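# Stand the gift box upright and open its lid

## Task

The closed gift box is resting on one of its sides on the table. Turn it so it sits on its bottom, then open it until the lid is roughly upright or tipped back past upright. Concealed magnets keep the lid's flap closed, so some force is needed to free it.

## Robot and tools

ROBOT. Two six-joint arms, each with a sixteen-motor hand. left_arm has its base near (-0.018, +0.419, 0) m and carries left_gripper, a left hand. right_arm has its base near (+0.045, -0.413, 0) m and carries right_gripper, a right hand. The cameras are cam_high, cam_low, cam_left_wrist and cam_right_wrist.

FRAME. All poses, targets and velocities use the scene frame. Its origin sits at table-top height midway between the arms. +z is up, +x points out over the table, and +y points toward left_arm. These are not image left and right. Distances are in metres and angles in radians unless stated, and printed poses may be off by a few centimetres. Each hand point has its own axes. On the right hand, +z runs along the straight fingers toward the tips, +x runs across the palm away from the thumb, and +y points out of the palm face, which lies at y = -0.062. The left hand is mirrored, so its +x points toward the thumb. A rigid mast on the palm side of the wrist can strike objects.

ROW LAYOUT. Every command row has 48 numbers, each in [-1, 1], and always covers both arms even if only one moves. The order is: left_arm dx, dy, dz, rx, ry, rz; the left hand's 16 motor numbers; left current_limit; left speed; then the same 24 numbers for right_arm and right_gripper. dx, dy, dz, rx, ry, rz are offsets, not poses. They are measured from that arm's Hand target as it stood when the action or move began, along the scene axes, and the rotation turns about the Hand target's position. rx, ry, rz together form one rotation vector. 1.0 equals 0.6 m or 180 degrees. Rows inside one action do not build on each other. However, each new action or move starts from the new Hand target, so sending the same offset again moves the arm further. Sending six zeros holds or re-requests the current Hand target. If the hand point rests short of that target, send the missing distance as an extra offset.

HAND NUMBERS. The 16 motors come in this order: index_mcp, index_abd, index_pip, index_dip, thumb_cmc, thumb_axl, thumb_mcp, thumb_ipl, middle_mcp, middle_abd, middle_pip, middle_dip, ring_mcp, ring_abd, ring_pip, ring_dip. Each value is an absolute goal angle, scaled linearly between the hinge's two stops. The straight values are: finger _mcp +0.75, _abd 0.00, _pip +0.58, _dip +0.70; thumb_cmc +0.71, thumb_axl +0.68, thumb_mcp +0.23, thumb_ipl +0.17. Moving a finger hinge toward -1 curls it toward the palm. thumb_cmc toward -1 brings the thumb round in front of the palm. On right_gripper, any thumb_mcp goal beyond +84.7 degrees is clipped to +84.7 degrees. A zero in a hand slot is a real goal, not 'no change'. To leave a hand alone, resend its hand_goal, hand_current_limit and hand_speed. current_limit maps -1..+1 to 0..550 mA, and speed gives (speed+1)/2 of 8.5 rad/s. Both start at +0.4 and -0.6. A grip presses only while the goal lies past the object's surface.

TOOLS.
execute_actions(actions, cameras): actions is a list of actions. Each action is a table of 1 to 15 rows, one row per 1/30 s step. If an action has fewer than 15 rows, its last row is held for the remaining steps. An empty list returns state plus images.
move(target, speed, blend, stop_force, zero, blocking, cameras): drives each hand point along a straight line. target is one 48-number row, or a list of up to 15 rows. Every row's offsets count from the Hand targets at the start of the call. speed is in m/s, from 0.002 to 3.6, default 0.25; turning is capped at twice that value in rad/s. blend (m) rounds the corners of a target list. stop_force (N, 3 to 120) ends an arm's path when it meets that much push. zero (default true) re-zeros the force sensing first. blocking=false returns early and cannot be combined with stop_force. The result adds a 'move:' line that ends done, off_target, moving, held or fault, plus any limits=paced or limits=held.
wait(seconds 0 to 10): the robot holds its last commands. stop(): brakes a running move.
zoom_image(camera, region [x0, y0, x1, y1] in pixels, at most 504 by 504): gives a closer view of the newest image from that camera.
zero_wrist_force(arm): tares the wrist sensor of left_arm or right_arm.
finished_scene(scene): closes the current scene, with scene being its number. This cannot be undone.

RESULTS. Each result gives end_effector_position, end_effector_quat_wxyz, velocities, Hand target, joint positions and torques, and Wrist force and torque in the end effector's own axes. It also gives per-motor hand_goal, hand_measured, hand_current_ma, and hand_state (moving, goal, blocked or overload). It may add MOTOR HOT, fault lines, or a HAND FAULT line; after a HAND FAULT line, the rest of that reply's motion calls are skipped.

CAUTIONS. The commanded orientation is clipped to within 32 degrees of the measured one at each step. The arms are very stiff, so a target even slightly past a firm contact can trigger a fault. Net force near 150 N, or joint torque at its limit, stops the arm for 10 s; the wrist joint limit is 25.4 N m. Faster motions strike harder. Do not let the arms press on each other, and do not let one hand close on the other's fingers. Do not route a path close to an arm's own base. Keep motor current below 495 mA for long stretches, or the motor shuts down. Long loads or overstretched arms cause motor heating. Never drop the box, fling it, or let it leave the table. The box must stay upright and open on its own before finished_scene is called.

Each tool is called after "Request:" as name(argument=value, ...), one argument or row to a line, values as JSON.

## Session

Request:
execute_actions(
  actions=[],
  cameras=["all"],
)

Scene clock: 0.00 s.
left_arm: end_effector_position=(+0.3919, +0.4837, +0.2300) hand_goal=(+0.754, +0.000, +0.576, +0.696, +0.714, +0.678, +0.226, +0.168, +0.754, +0.000, +0.576, +0.696, +0.754, +0.000, +0.576, +0.696) hand_measured=(+0.754, +0.000, +0.576, +0.696, +0.714, +0.678, +0.226, +0.168, +0.754, +0.000, +0.576, +0.696, +0.754, +0.000, +0.576, +0.696) hand_current_ma=(+0, +0, +0, +0, +0, +0, +0, +0, +0, +0, +0, +0, +0, +0, +0, +0) hand_state=(goal, goal, goal, goal, goal, goal, goal, goal, goal, goal, goal, goal, goal, goal, goal, goal) hand_current_limit=0.40 hand_speed=-0.60 end_effector_quat_wxyz=(+0.000, +0.025, +1.000, +0.000) | right_arm: end_effector_position=(+0.4483, -0.5124, +0.2300) hand_goal=(+0.754, +0.000, +0.576, +0.696, +0.714, +0.678, +0.226, +0.168, +0.754, +0.000, +0.576, +0.696, +0.754, +0.000, +0.576, +0.696) hand_measured=(+0.754, +0.000, +0.576, +0.696, +0.714, +0.678, +0.226, +0.168, +0.754, +0.000, +0.576, +0.696, +0.754, +0.000, +0.576, +0.696) hand_current_ma=(+0, +0, +0, +0, +0, +0, +0, +0, +0, +0, +0, +0, +0, +0, +0, +0) hand_state=(goal, goal, goal, goal, goal, goal, goal, goal, goal, goal, goal, goal, goal, goal, goal, goal) hand_current_limit=0.40 hand_speed=-0.60 end_effector_quat_wxyz=(+0.000, +1.000, -0.018, +0.000)
Joint positions: left_arm=[3.458 -1.419 -2.042 -1.252 1.571 -1.255] | right_arm=[-0.316 -1.723 2.042 -1.89 -1.571 1.255]
Joint velocities: within noise
Joint torques (N m): no reading
Wrist force (N): no reading
Wrist torque (N m): no reading
Wrist force, peak (N): no reading
Hand target: left_arm +0.3919, +0.4837, +0.2300; +0.000, +0.025, +1.000, +0.000 | right_arm +0.4483, -0.5124, +0.2300; +0.000, +1.000, -0.018, +0.000

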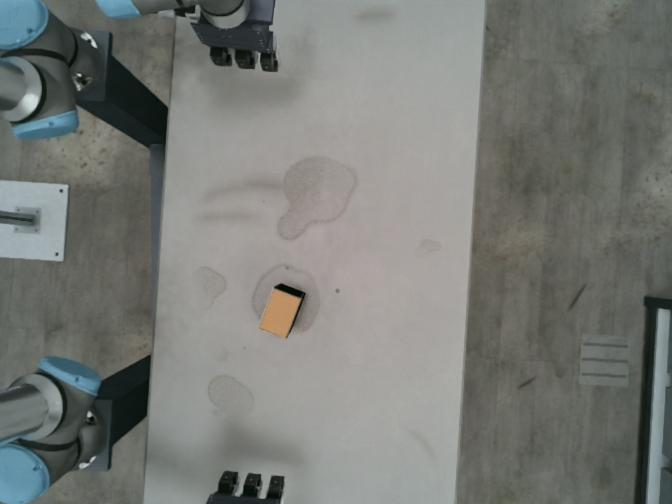

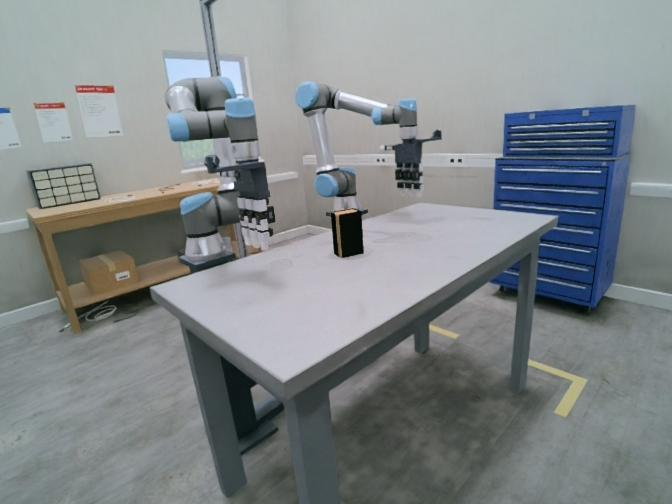

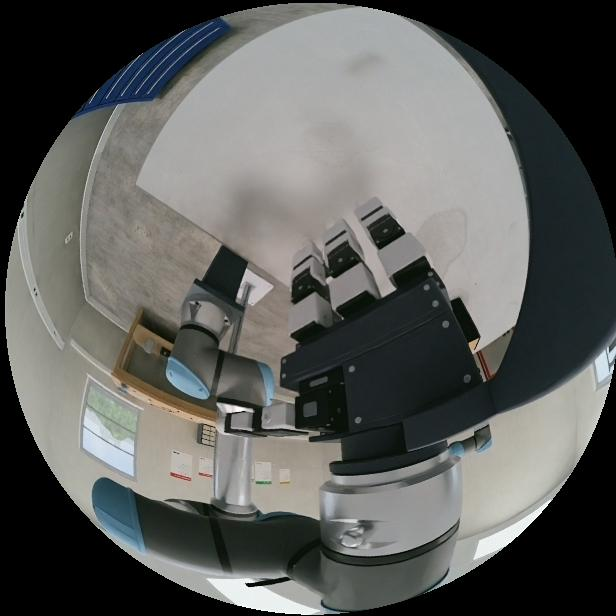

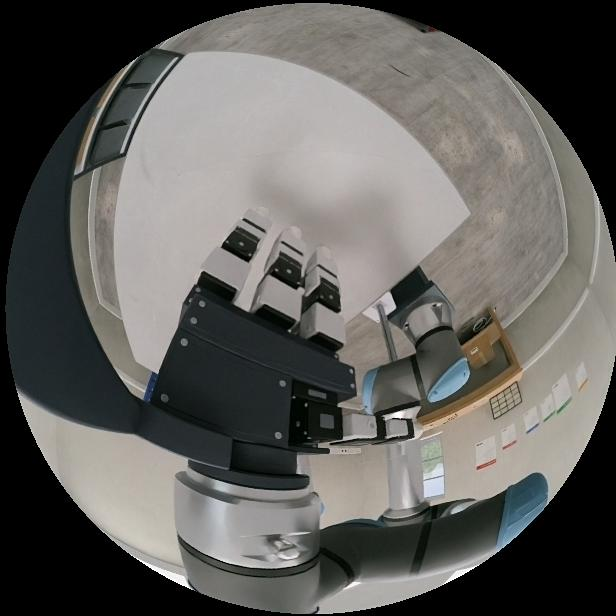

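Request:
zoom_image(
  camera="cam_high",
  region=[220, 250, 340, 350],
)

Request:
zoom_image(
  camera="cam_low",
  region=[290, 180, 410, 280],
)

Scaled by 4.200.

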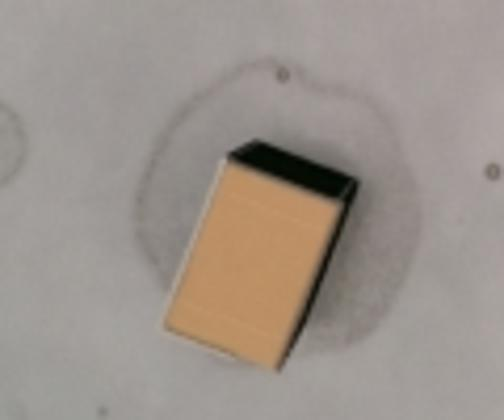

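Scaled by 4.200.

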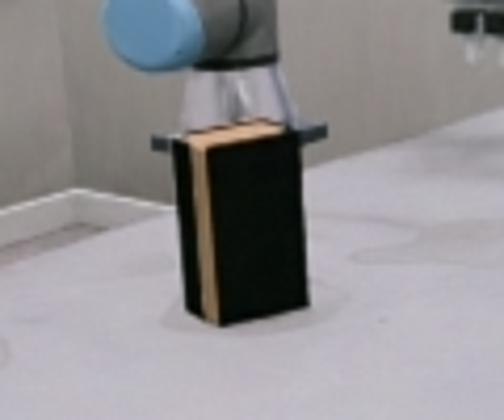

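Request:
zoom_image(
  camera="cam_low",
  region=[325, 200, 375, 265],
)

Request:
zoom_image(
  camera="cam_high",
  region=[250, 275, 315, 345],
)

Request:
zoom_image(
  camera="cam_right_wrist",
  region=[130, 330, 230, 430],
)

Request:
zoom_image(
  camera="cam_left_wrist",
  region=[420, 280, 560, 420],
)

Scaled by 7.754.

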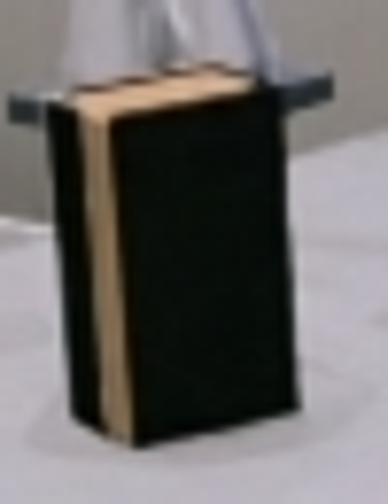

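Scaled by 7.200.

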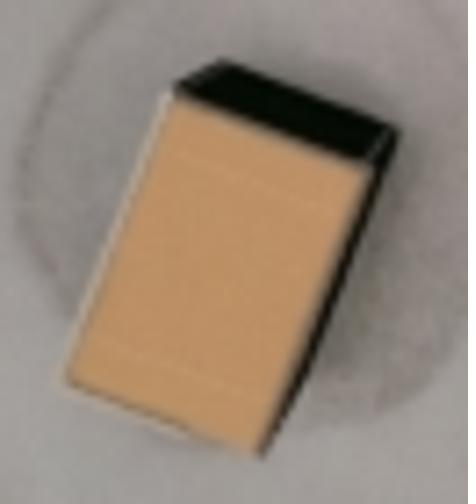

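Scaled by 5.040 from the camera's 616x616 image, which has a finer 880x880 frame.

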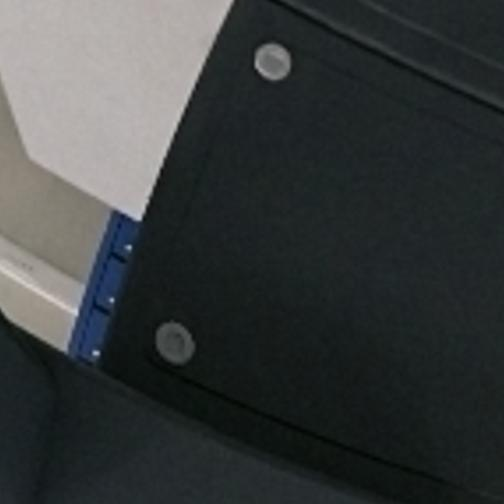

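Scaled by 3.600 from the camera's 616x616 image, which has a finer 880x880 frame.

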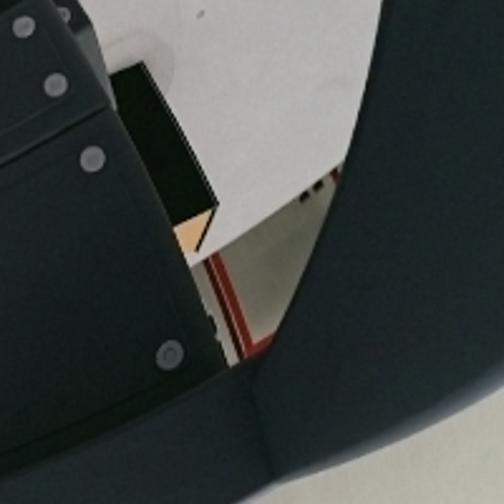

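Request:
zoom_image(
  camera="cam_high",
  region=[180, 440, 320, 504],
)

Request:
zoom_image(
  camera="cam_high",
  region=[170, 0, 310, 100],
)

Scaled by 3.600.

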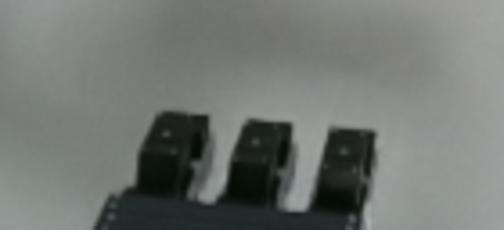

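Scaled by 3.600.

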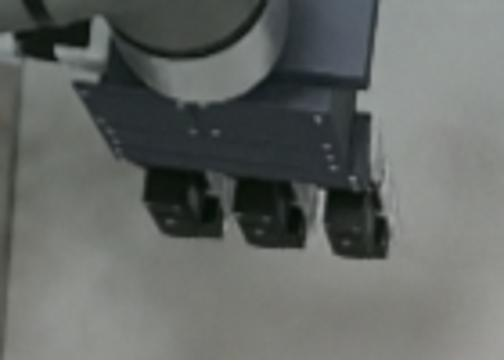

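Request:
move(
  target=[
    [0,0,0,0,0,0,0.754,0,0.576,0.696,0.714,0.678,0.226,0.168,0.754,0,0.576,0.696,0.754,0,0.576,0.696,0.4,-0.6,-0.0805,0.2707,0.1167,0.2503,0.1214,0.2797,0.754,0,0.576,0.696,-0.571,0.678,0.226,0.168,0.754,0,0.576,0.696,0.754,0,0.576,0.696,0.4,-0.6],
    [0,0,0,0,0,0,0.754,0,0.576,0.696,0.714,0.678,0.226,0.168,0.754,0,0.576,0.696,0.754,0,0.576,0.696,0.4,-0.6,-0.0138,0.604,0.15,0.5012,-0.3019,0.5117,0.754,0,0.576,0.696,-0.571,0.678,0.226,0.168,0.754,0,0.576,0.696,0.754,0,0.576,0.696,0.4,-0.6],
  ],
  speed=0.5,
  blend=0.03,
  cameras=["all"],
)

Scene clock: 23.17 s.
left_arm: end_effector_position=(+0.3919, +0.4837, +0.2300) hand_goal=(+0.754, +0.000, +0.576, +0.696, +0.714, +0.678, +0.226, +0.168, +0.754, +0.000, +0.576, +0.696, +0.754, +0.000, +0.576, +0.696) hand_measured=(+0.754, +0.000, +0.576, +0.696, +0.714, +0.678, +0.224, +0.168, +0.754, +0.000, +0.576, +0.696, +0.754, +0.000, +0.576, +0.696) hand_current_ma=(+0, +0, +0, +0, +0, +0, -1, +0, +0, +0, +0, +0, +0, +0, +0, +0) hand_state=(goal, goal, goal, goal, goal, goal, goal, goal, goal, goal, goal, goal, goal, goal, goal, goal) hand_current_limit=0.40 hand_speed=-0.60 end_effector_quat_wxyz=(+0.000, +0.025, +1.000, +0.000) | right_arm: end_effector_position=(+0.4400, -0.1500, +0.3200) hand_goal=(+0.754, +0.000, +0.576, +0.696, -0.570, +0.678, +0.226, +0.168, +0.754, +0.000, +0.576, +0.696, +0.754, +0.000, +0.576, +0.696) hand_measured=(+0.752, +0.002, +0.576, +0.696, -0.562, +0.678, +0.224, +0.168, +0.752, +0.002, +0.576, +0.696, +0.752, +0.002, +0.576, +0.696) hand_current_ma=(-1, +0, +0, +0, +6, +0, -1, +0, -1, +0, +0, +0, -1, +0, +0, +0) hand_state=(goal, goal, goal, goal, goal, goal, goal, goal, goal, goal, goal, goal, goal, goal, goal, goal) hand_current_limit=0.40 hand_speed=-0.60 end_effector_quat_wxyz=(+0.612, -0.354, -0.612, -0.354) end_effector_velocity=(+0.000, +0.000, +0.000) end_effector_angular_velocity=(+0.002, -0.004, -0.001)
Joint positions: left_arm=[3.458 -1.419 -2.042 -1.252 1.571 -1.255] | right_arm=[-0.225 -1.453 1.824 -0.371 -0.783 -1.571]
Joint velocities: left_arm=[within noise] | right_arm=[-0.001 0 0 0 0 -0.005]
Joint torques (N m): left_arm=[0.35 16.52 18.66 2.7 0.22 0.1] | right_arm=[-11.26 -18.02 -11.72 0.77 -3.12 -3.1]
Wrist force (N): left_arm=[0.1 0.1 0.0] | right_arm=[-2.4 0.1 -0.3]
Wrist torque (N m): left_arm=[0.01 -0.01 0.01] | right_arm=[0.12 0.21 -0.24]
Wrist force, peak (N): left_arm=[0.5 -0.3 -0.1] | right_arm=[-2.7 0.6 -0.1]
Hand target: left_arm +0.3919, +0.4837, +0.2300; +0.000, +0.025, +1.000, +0.000 | right_arm +0.4400, -0.1500, +0.3200; +0.612, -0.354, -0.612, -0.354
Off the commanded pose: left_arm 0.000 m, 0 deg | right_arm 0.000 m, 0 deg.
move: done

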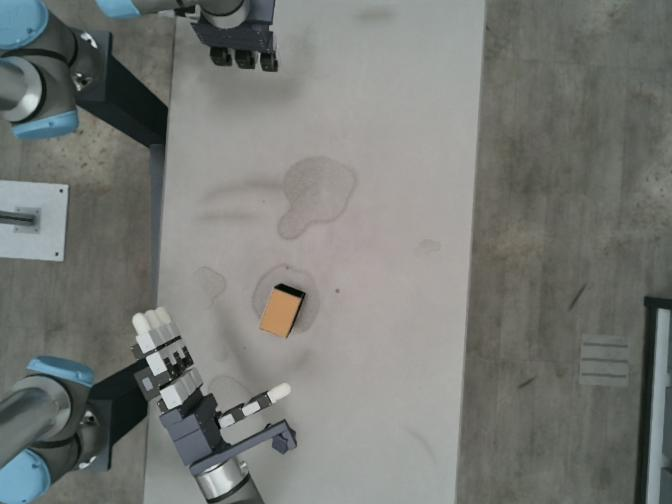

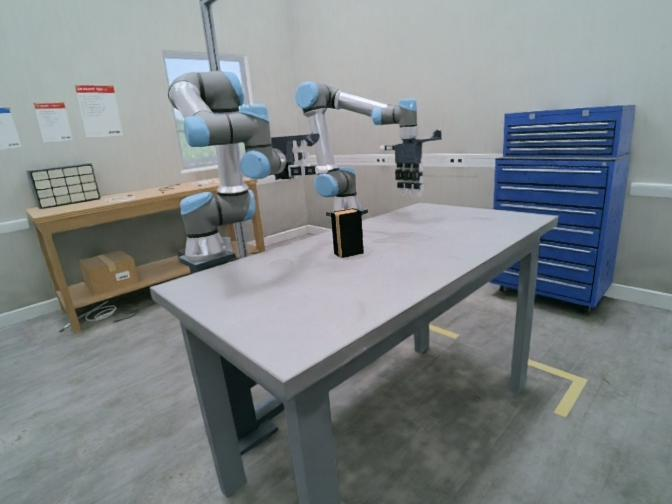

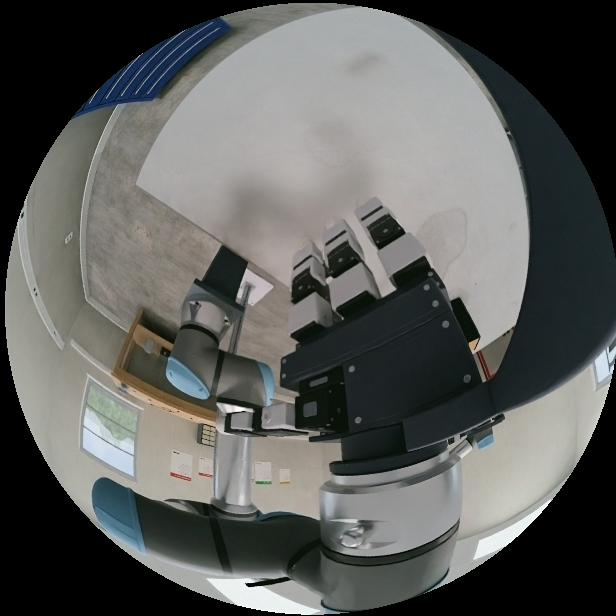

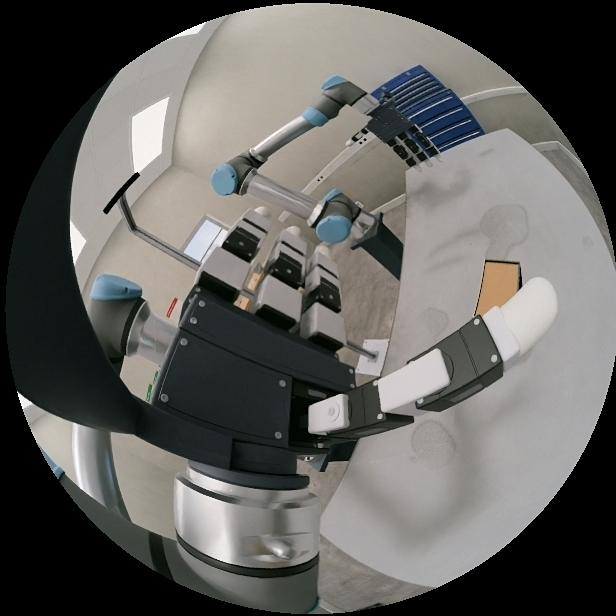

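Request:
move(
  target=[0,0,0,0,0,0,0.754,0,0.576,0.696,0.714,0.678,0.226,0.168,0.754,0,0.576,0.696,0.754,0,0.576,0.696,0.4,-0.6,0.0783,0.0933,-0.0333,0,0,-0.258,0.754,0,0.285,-0.174,-0.571,0.678,0.337,-0.049,0.754,0,0.285,-0.174,0.754,0,0.285,-0.174,0.4,-0.6],
  speed=0.4,
  cameras=["all"],
)

Scene clock: 25.57 s.
left_arm: end_effector_position=(+0.3919, +0.4837, +0.2300) hand_goal=(+0.754, +0.000, +0.576, +0.696, +0.714, +0.678, +0.226, +0.168, +0.754, +0.000, +0.576, +0.696, +0.754, +0.000, +0.576, +0.696) hand_measured=(+0.754, +0.000, +0.576, +0.696, +0.714, +0.678, +0.224, +0.168, +0.754, +0.000, +0.576, +0.696, +0.754, +0.000, +0.576, +0.696) hand_current_ma=(+0, +0, +0, +0, +0, +0, -1, +0, +0, +0, +0, +0, +0, +0, +0, +0) hand_state=(goal, goal, goal, goal, goal, goal, goal, goal, goal, goal, goal, goal, goal, goal, goal, goal) hand_current_limit=0.40 hand_speed=-0.60 end_effector_quat_wxyz=(+0.000, +0.025, +1.000, +0.000) | right_arm: end_effector_position=(+0.4869, -0.0941, +0.3000) hand_goal=(+0.754, +0.000, +0.286, -0.174, -0.570, +0.678, +0.338, -0.048, +0.754, +0.000, +0.286, -0.174, +0.754, +0.000, +0.286, -0.174) hand_measured=(+0.752, +0.002, +0.288, -0.172, -0.562, +0.678, +0.336, -0.046, +0.752, +0.002, +0.288, -0.170, +0.752, +0.002, +0.288, -0.172) hand_current_ma=(-1, +0, +1, +1, +6, +0, -1, +1, -1, +0, +1, +1, -1, +0, +1, +1) hand_state=(goal, goal, goal, goal, goal, goal, goal, goal, goal, goal, goal, goal, goal, goal, goal, goal) hand_current_limit=0.40 hand_speed=-0.60 end_effector_quat_wxyz=(-0.423, +0.566, +0.423, +0.567) end_effector_velocity=(+0.001, -0.001, -0.001) end_effector_angular_velocity=(+0.000, +0.002, -0.006)
Joint positions: left_arm=[3.458 -1.419 -2.042 -1.252 1.571 -1.255] | right_arm=[0 -1.731 2.15 -0.42 0.253 -1.571]
Joint velocities: left_arm=[within noise] | right_arm=[0 0.002 0.001 0 0.006 -0.001]
Joint torques (N m): left_arm=[0.15 17.06 19.85 2.69 0.32 0.15] | right_arm=[8.75 -3.15 -26.39 1.25 2.94 -3.08]
Wrist force (N): left_arm=[-0.1 -0.1 -0.5] | right_arm=[-2.3 0.1 -0.5]
Wrist torque (N m): left_arm=[0.02 -0.01 -0.01] | right_arm=[0.14 0.21 -0.18]
Wrist force, peak (N): left_arm=[0.4 -0.4 -0.2] | right_arm=[-2.7 0.2 -0.9]
Hand target: left_arm +0.3919, +0.4837, +0.2300; +0.000, +0.025, +1.000, +0.000 | right_arm +0.4870, -0.0941, +0.3000; -0.423, +0.566, +0.423, +0.567
Off the commanded pose: left_arm 0.000 m, 0 deg | right_arm 0.000 m, 0 deg.
move: done

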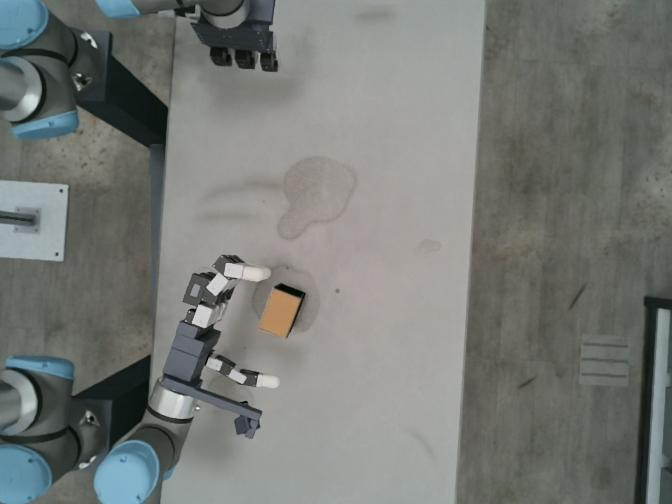

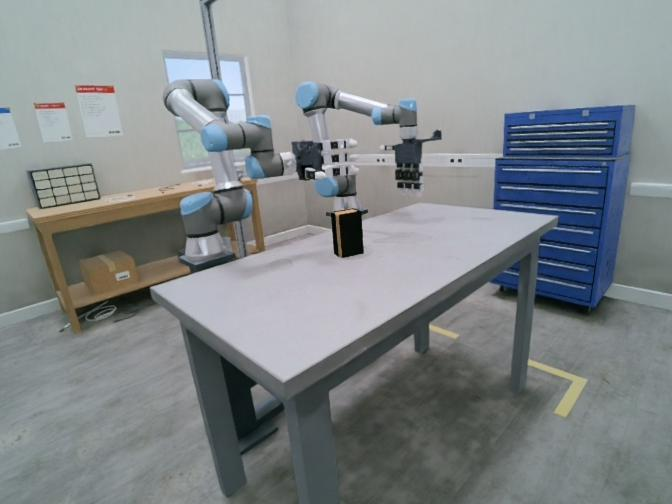

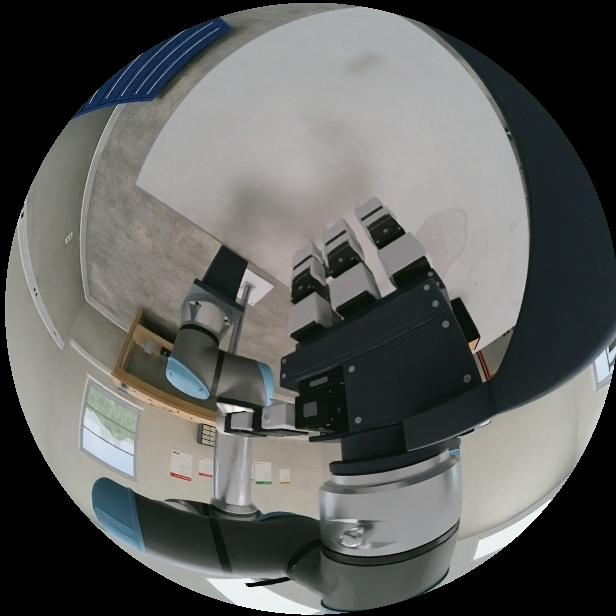

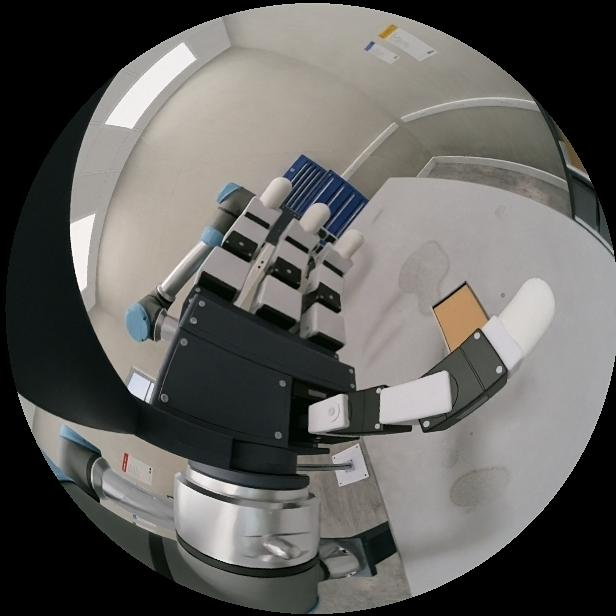

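Request:
zoom_image(
  camera="cam_right_wrist",
  region=[400, 240, 540, 380],
)

Request:
zoom_image(
  camera="cam_high",
  region=[150, 230, 330, 410],
)

Scaled by 3.600 from the camera's 616x616 image, which has a finer 880x880 frame.

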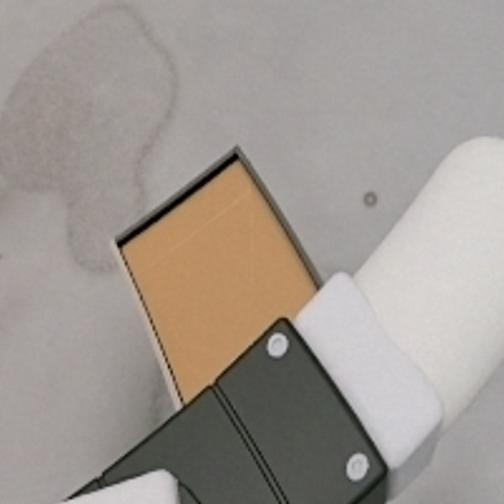

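Scaled by 2.800.

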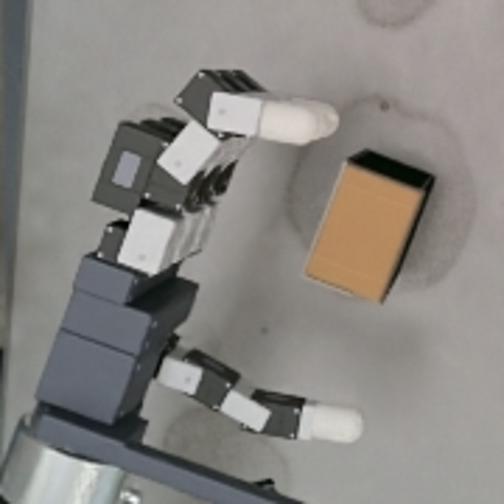

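Request:
zoom_image(
  camera="cam_low",
  region=[200, 110, 380, 270],
)

Scaled by 2.800.

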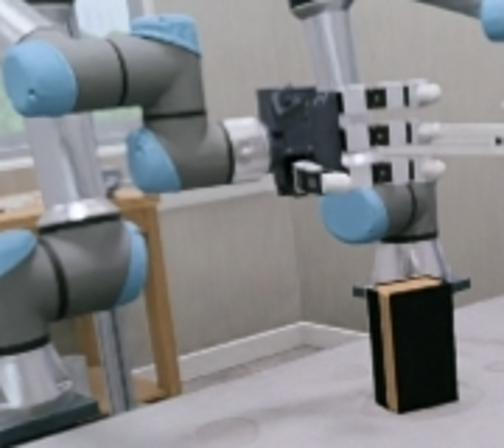

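Request:
move(
  target=[0,0,0,0,0,0,0.754,0,0.576,0.696,0.714,0.678,0.226,0.168,0.754,0,0.576,0.696,0.754,0,0.576,0.696,0.4,-0.6,0,0,-0.2,0,0,0,0.754,0,0.285,-0.174,-0.571,0.678,0.337,-0.049,0.754,0,0.285,-0.174,0.754,0,0.285,-0.174,0.4,-0.6],
  speed=0.25,
  cameras=["cam_high", "cam_low", "cam_right_wrist"],
)

Request:
zoom_image(
  camera="cam_low",
  region=[260, 150, 400, 270],
)

Request:
zoom_image(
  camera="cam_high",
  region=[190, 240, 330, 400],
)

Scene clock: 28.80 s.
left_arm: end_effector_position=(+0.3919, +0.4837, +0.2300) hand_goal=(+0.754, +0.000, +0.576, +0.696, +0.714, +0.678, +0.226, +0.168, +0.754, +0.000, +0.576, +0.696, +0.754, +0.000, +0.576, +0.696) hand_measured=(+0.754, +0.000, +0.576, +0.696, +0.714, +0.678, +0.224, +0.168, +0.754, +0.000, +0.576, +0.696, +0.754, +0.000, +0.576, +0.696) hand_current_ma=(+0, +0, +0, +0, +0, +0, -1, +0, +0, +0, +0, +0, +0, +0, +0, +0) hand_state=(goal, goal, goal, goal, goal, goal, goal, goal, goal, goal, goal, goal, goal, goal, goal, goal) hand_current_limit=0.40 hand_speed=-0.60 end_effector_quat_wxyz=(+0.000, +0.025, +1.000, +0.000) | right_arm: end_effector_position=(+0.4869, -0.0941, +0.1800) hand_goal=(+0.754, +0.000, +0.286, -0.174, -0.570, +0.678, +0.338, -0.048, +0.754, +0.000, +0.286, -0.174, +0.754, +0.000, +0.286, -0.174) hand_measured=(+0.752, +0.002, +0.288, -0.172, -0.560, +0.678, +0.336, -0.046, +0.752, +0.002, +0.288, -0.170, +0.752, +0.002, +0.288, -0.172) hand_current_ma=(-1, +1, +1, +1, +8, +0, -1, +1, -1, +1, +1, +1, -1, +1, +1, +1) hand_state=(goal, goal, goal, goal, goal, goal, goal, goal, goal, goal, goal, goal, goal, goal, goal, goal) hand_current_limit=0.40 hand_speed=-0.60 end_effector_quat_wxyz=(-0.423, +0.566, +0.423, +0.567)
Joint positions: left_arm=[3.458 -1.419 -2.042 -1.252 1.571 -1.255] | right_arm=[0 -1.522 2.334 -0.813 0.253 -1.571]
Joint torques (N m): left_arm=[0.37 17.09 19.88 2.62 0.28 0.06] | right_arm=[11.72 -8.2 -22.65 0.05 2.81 -3.12]
Wrist force (N): left_arm=[0.1 -0.2 0.0] | right_arm=[-2.4 0.1 -0.7]
Wrist torque (N m): left_arm=[-0.04 -0.02 0.02] | right_arm=[0.14 0.23 -0.14]
Wrist force, peak (N): left_arm=[0.2 -0.3 -0.5] | right_arm=[-4.5 0.1 -0.6]
Hand target: left_arm +0.3919, +0.4837, +0.2300; +0.000, +0.025, +1.000, +0.000 | right_arm +0.4870, -0.0941, +0.1800; -0.423, +0.566, +0.423, +0.567
Off the commanded pose: left_arm 0.000 m, 0 deg | right_arm 0.000 m, 0 deg.
move: done
Images, in order (width x height): cam_high 672x504, cam_low 672x504, cam_right_wrist 616x616.

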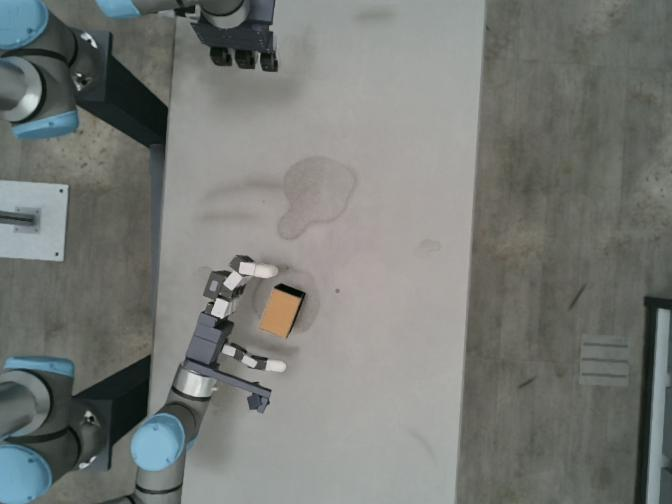

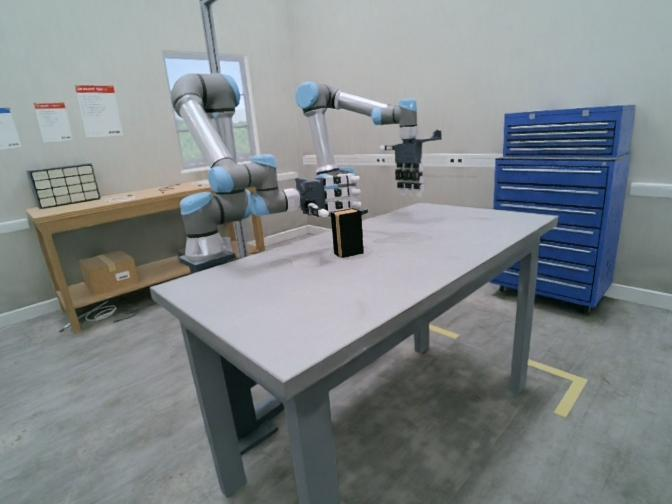

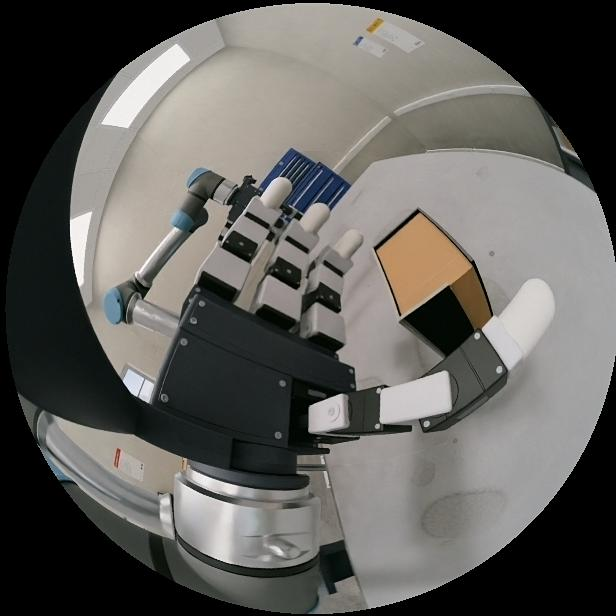

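Scaled by 3.600.

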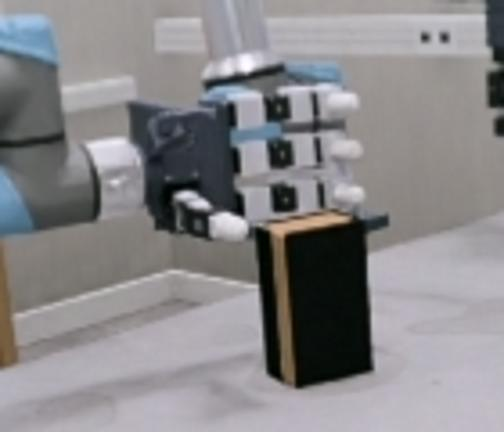

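Scaled by 3.150.

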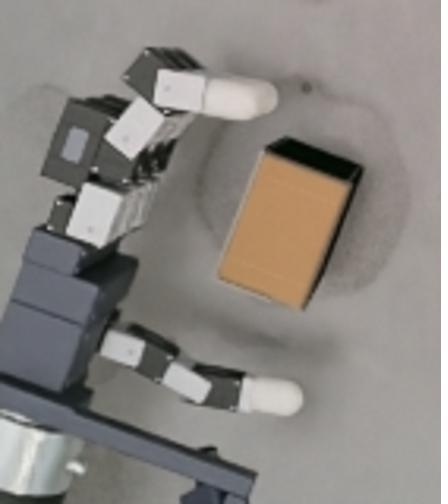

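Request:
move(
  target=[0,0,0,0,0,0,0.754,0,0.576,0.696,0.714,0.678,0.226,0.168,0.754,0,0.576,0.696,0.754,0,0.576,0.696,0.4,-0.6,-0.0365,0.0112,-0.1667,0,0,-0.0078,0.754,0,0.285,-0.174,-0.571,0.678,0.337,-0.049,0.754,0,0.285,-0.174,0.754,0,0.576,0.696,0.4,-0.6],
  speed=0.2,
  cameras=["cam_high", "cam_low", "cam_right_wrist"],
)

Request:
zoom_image(
  camera="cam_low",
  region=[260, 150, 400, 270],
)

Request:
zoom_image(
  camera="cam_high",
  region=[190, 240, 330, 400],
)

Request:
zoom_image(
  camera="cam_right_wrist",
  region=[240, 150, 560, 450],
)

Scene clock: 32.13 s.
left_arm: end_effector_position=(+0.3919, +0.4837, +0.2300) hand_goal=(+0.754, +0.000, +0.576, +0.696, +0.714, +0.678, +0.226, +0.168, +0.754, +0.000, +0.576, +0.696, +0.754, +0.000, +0.576, +0.696) hand_measured=(+0.754, +0.000, +0.576, +0.696, +0.714, +0.678, +0.224, +0.168, +0.754, +0.000, +0.576, +0.696, +0.754, +0.000, +0.576, +0.696) hand_current_ma=(+0, +0, +0, +0, +0, +0, -1, +0, +0, +0, +0, +0, +0, +0, +0, +0) hand_state=(goal, goal, goal, goal, goal, goal, goal, goal, goal, goal, goal, goal, goal, goal, goal, goal) hand_current_limit=0.40 hand_speed=-0.60 end_effector_quat_wxyz=(+0.000, +0.025, +1.000, +0.000) | right_arm: end_effector_position=(+0.4650, -0.0873, +0.0800) hand_goal=(+0.754, +0.000, +0.286, -0.174, -0.570, +0.678, +0.338, -0.048, +0.754, +0.000, +0.286, -0.174, +0.754, +0.000, +0.576, +0.696) hand_measured=(+0.752, +0.002, +0.288, -0.172, -0.560, +0.678, +0.336, -0.046, +0.752, +0.002, +0.288, -0.170, +0.752, +0.002, +0.574, +0.694) hand_current_ma=(-1, +1, +1, +1, +8, +0, -1, +1, -1, +1, +1, +1, -1, +1, -1, -1) hand_state=(goal, goal, goal, goal, goal, goal, goal, goal, goal, goal, goal, goal, goal, goal, goal, goal) hand_current_limit=0.40 hand_speed=-0.60 end_effector_quat_wxyz=(-0.416, +0.572, +0.416, +0.572)
Joint positions: left_arm=[3.458 -1.419 -2.042 -1.252 1.571 -1.255] | right_arm=[0.036 -1.268 2.469 -1.202 0.313 -1.571]
Joint torques (N m): left_arm=[0.65 17.04 20.07 2.73 0.33 0.09] | right_arm=[-13.28 -12.88 -16.45 -1.43 -3.31 -2.98]
Wrist force (N): left_arm=[0.2 -0.1 0.1] | right_arm=[-2.3 -0.2 -0.8]
Wrist torque (N m): left_arm=[-0.03 -0.02 0.02] | right_arm=[0.13 0.22 -0.15]
Wrist force, peak (N): left_arm=[0.3 -0.2 -0.4] | right_arm=[-3.8 -0.9 -0.8]
Hand target: left_arm +0.3919, +0.4837, +0.2300; +0.000, +0.025, +1.000, +0.000 | right_arm +0.4651, -0.0873, +0.0800; -0.416, +0.572, +0.416, +0.572
Off the commanded pose: left_arm 0.000 m, 0 deg | right_arm 0.000 m, 0 deg.
move: done
Images, in order (width x height): cam_high 672x504, cam_low 672x504, cam_right_wrist 616x616.

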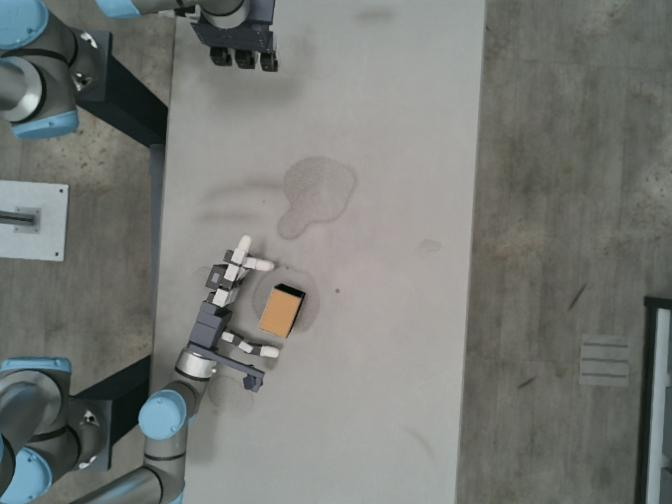

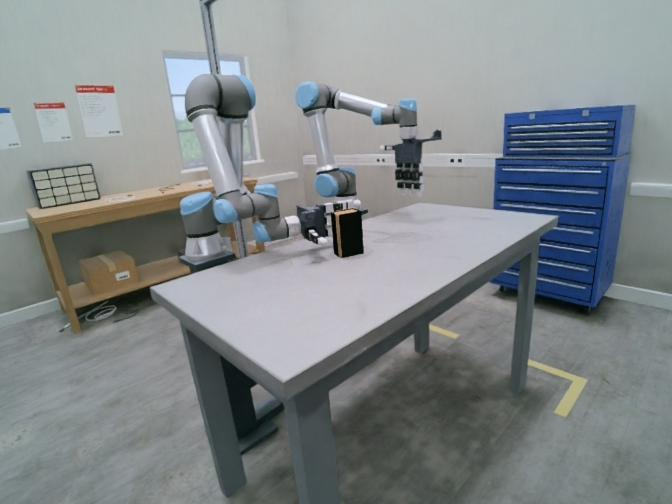

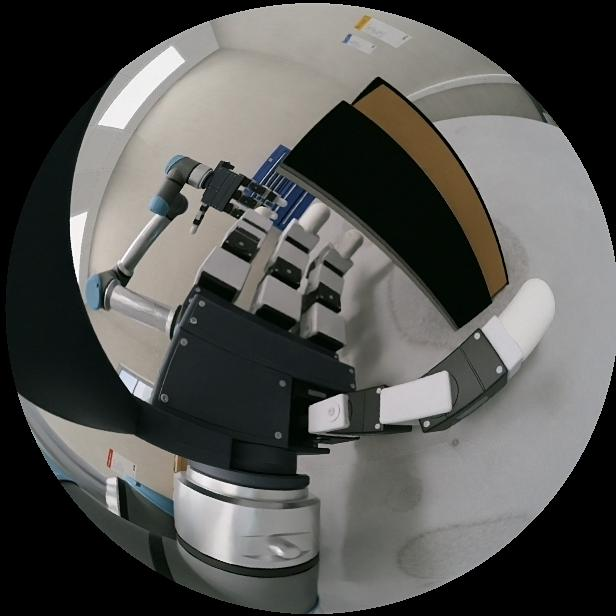

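Scaled by 3.600.

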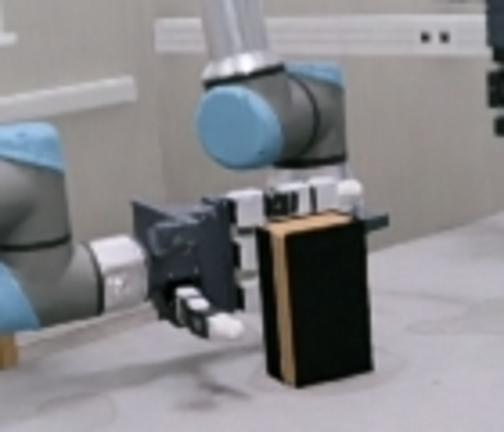

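Scaled by 3.150.

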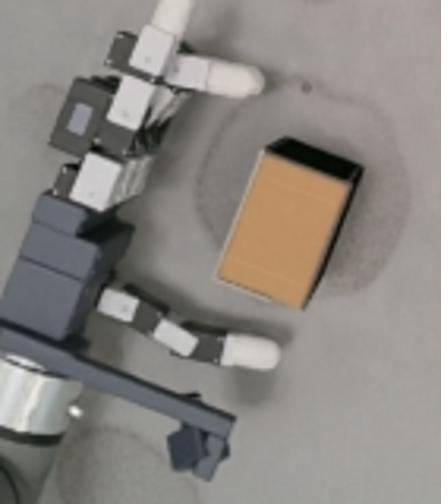

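Scaled by 1.575 from the camera's 616x616 image, which has a finer 880x880 frame.

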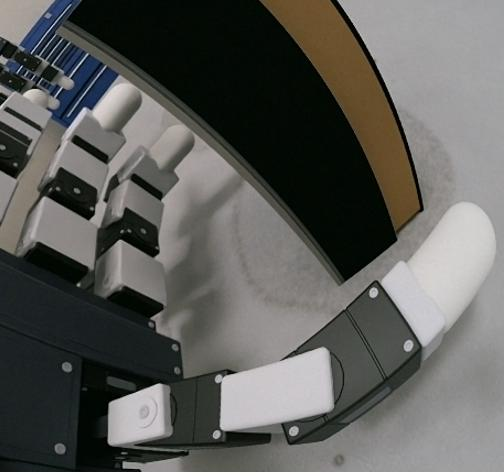

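Request:
move(
  target=[0,0,0,0,0,0,0.754,0,0.576,0.696,0.714,0.678,0.226,0.168,0.754,0,0.576,0.696,0.754,0,0.576,0.696,0.4,-0.6,0.0038,0.0118,0,0,0,0,0.301,0,0.504,0.044,-0.571,0.678,0.337,-0.211,0.301,0,0.504,0.044,0.754,0,0.576,0.696,0.4,-0.6],
  speed=0.2,
  cameras=["cam_high", "cam_low", "cam_right_wrist"],
)

Request:
zoom_image(
  camera="cam_high",
  region=[190, 240, 330, 400],
)

Request:
zoom_image(
  camera="cam_right_wrist",
  region=[240, 60, 560, 380],
)

Scene clock: 33.93 s.
left_arm: end_effector_position=(+0.3919, +0.4837, +0.2300) hand_goal=(+0.754, +0.000, +0.576, +0.696, +0.714, +0.678, +0.226, +0.168, +0.754, +0.000, +0.576, +0.696, +0.754, +0.000, +0.576, +0.696) hand_measured=(+0.754, +0.000, +0.576, +0.696, +0.714, +0.678, +0.224, +0.168, +0.754, +0.000, +0.576, +0.696, +0.754, +0.000, +0.576, +0.696) hand_current_ma=(+0, +0, +0, +0, +0, +0, -1, +0, +0, +0, +0, +0, +0, +0, +0, +0) hand_state=(goal, goal, goal, goal, goal, goal, goal, goal, goal, goal, goal, goal, goal, goal, goal, goal) hand_current_limit=0.40 hand_speed=-0.60 end_effector_quat_wxyz=(+0.000, +0.025, +1.000, +0.000) | right_arm: end_effector_position=(+0.4674, -0.0802, +0.0800) hand_goal=(+0.302, +0.000, +0.504, +0.044, -0.570, +0.678, +0.338, -0.210, +0.302, +0.000, +0.504, +0.044, +0.754, +0.000, +0.576, +0.696) hand_measured=(+0.304, +0.002, +0.502, +0.042, -0.560, +0.678, +0.336, -0.208, +0.304, +0.002, +0.502, +0.040, +0.752, +0.002, +0.574, +0.694) hand_current_ma=(+1, +1, -1, -1, +8, +0, -1, +1, +1, +1, -1, -1, -1, +1, -1, -1) hand_state=(goal, goal, goal, goal, goal, goal, goal, goal, goal, goal, goal, goal, goal, goal, goal, goal) hand_current_limit=0.40 hand_speed=-0.60 end_effector_quat_wxyz=(-0.416, +0.572, +0.416, +0.572)
Joint positions: left_arm=[3.458 -1.419 -2.042 -1.252 1.571 -1.255] | right_arm=[0.062 -1.259 2.454 -1.195 0.339 -1.571]
Joint torques (N m): left_arm=[0.16 16.9 19.46 2.68 0.41 0.04] | right_arm=[-12.63 -24.51 -3.78 -0.11 -2.86 0.25]
Wrist force (N): left_arm=[0.1 0.0 0.0] | right_arm=[-1.7 0.2 -0.9]
Wrist torque (N m): left_arm=[0.00 -0.01 0.01] | right_arm=[0.18 0.15 -0.03]
Wrist force, peak (N): left_arm=[0.3 0.0 -0.5] | right_arm=[-2.4 0.4 -0.8]
Hand target: left_arm +0.3919, +0.4837, +0.2300; +0.000, +0.025, +1.000, +0.000 | right_arm +0.4673, -0.0803, +0.0800; -0.416, +0.572, +0.416, +0.572
Off the commanded pose: left_arm 0.000 m, 0 deg | right_arm 0.000 m, 0 deg.
move: done
Images, in order (width x height): cam_high 672x504, cam_low 672x504, cam_right_wrist 616x616.

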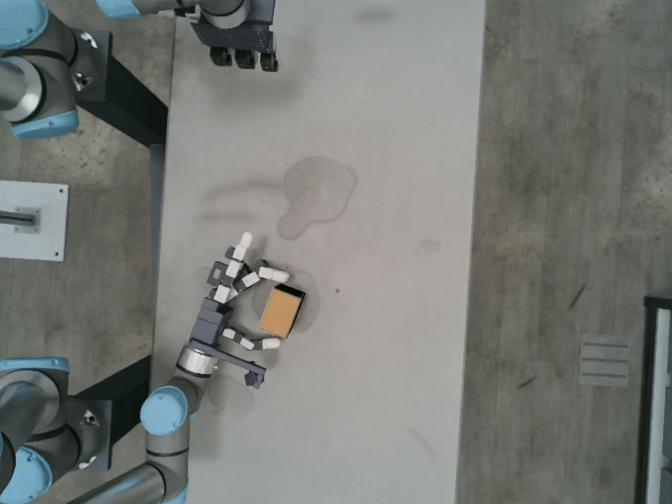

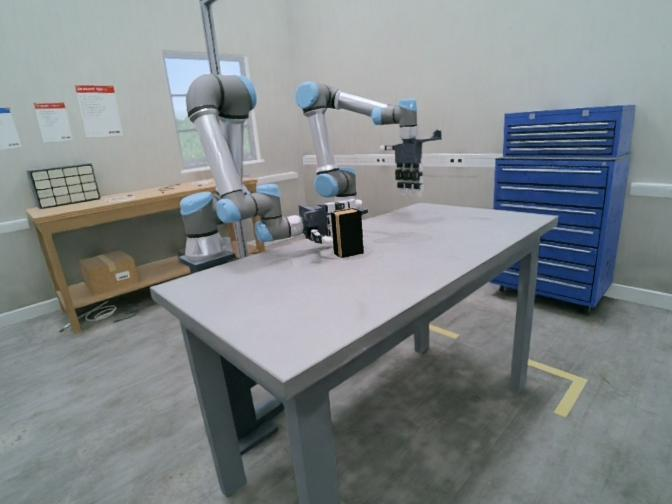

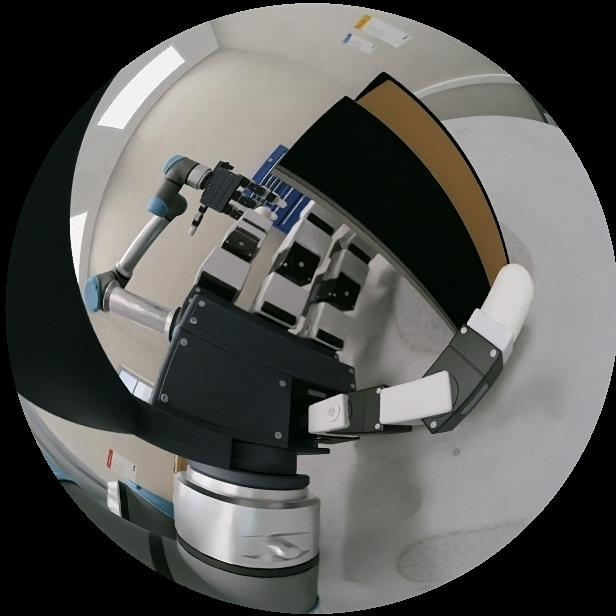

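Scaled by 3.150.

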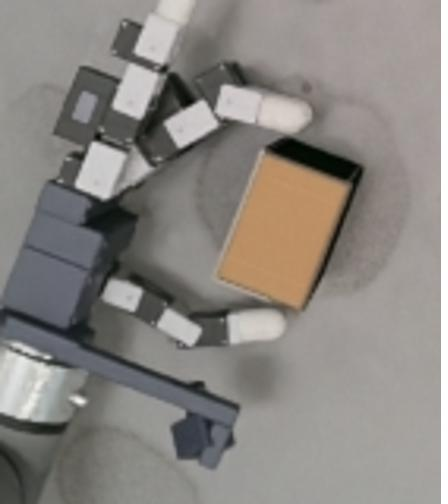

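Scaled by 1.575 from the camera's 616x616 image, which has a finer 880x880 frame.

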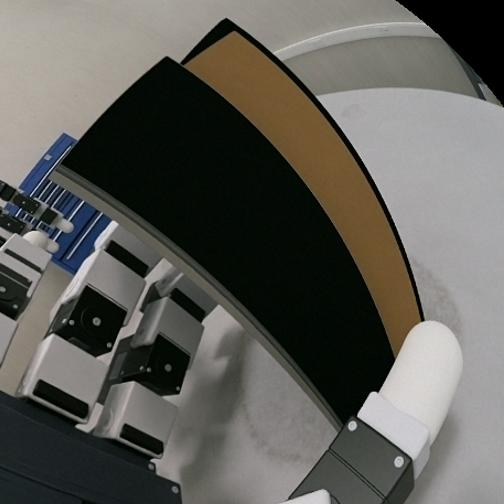

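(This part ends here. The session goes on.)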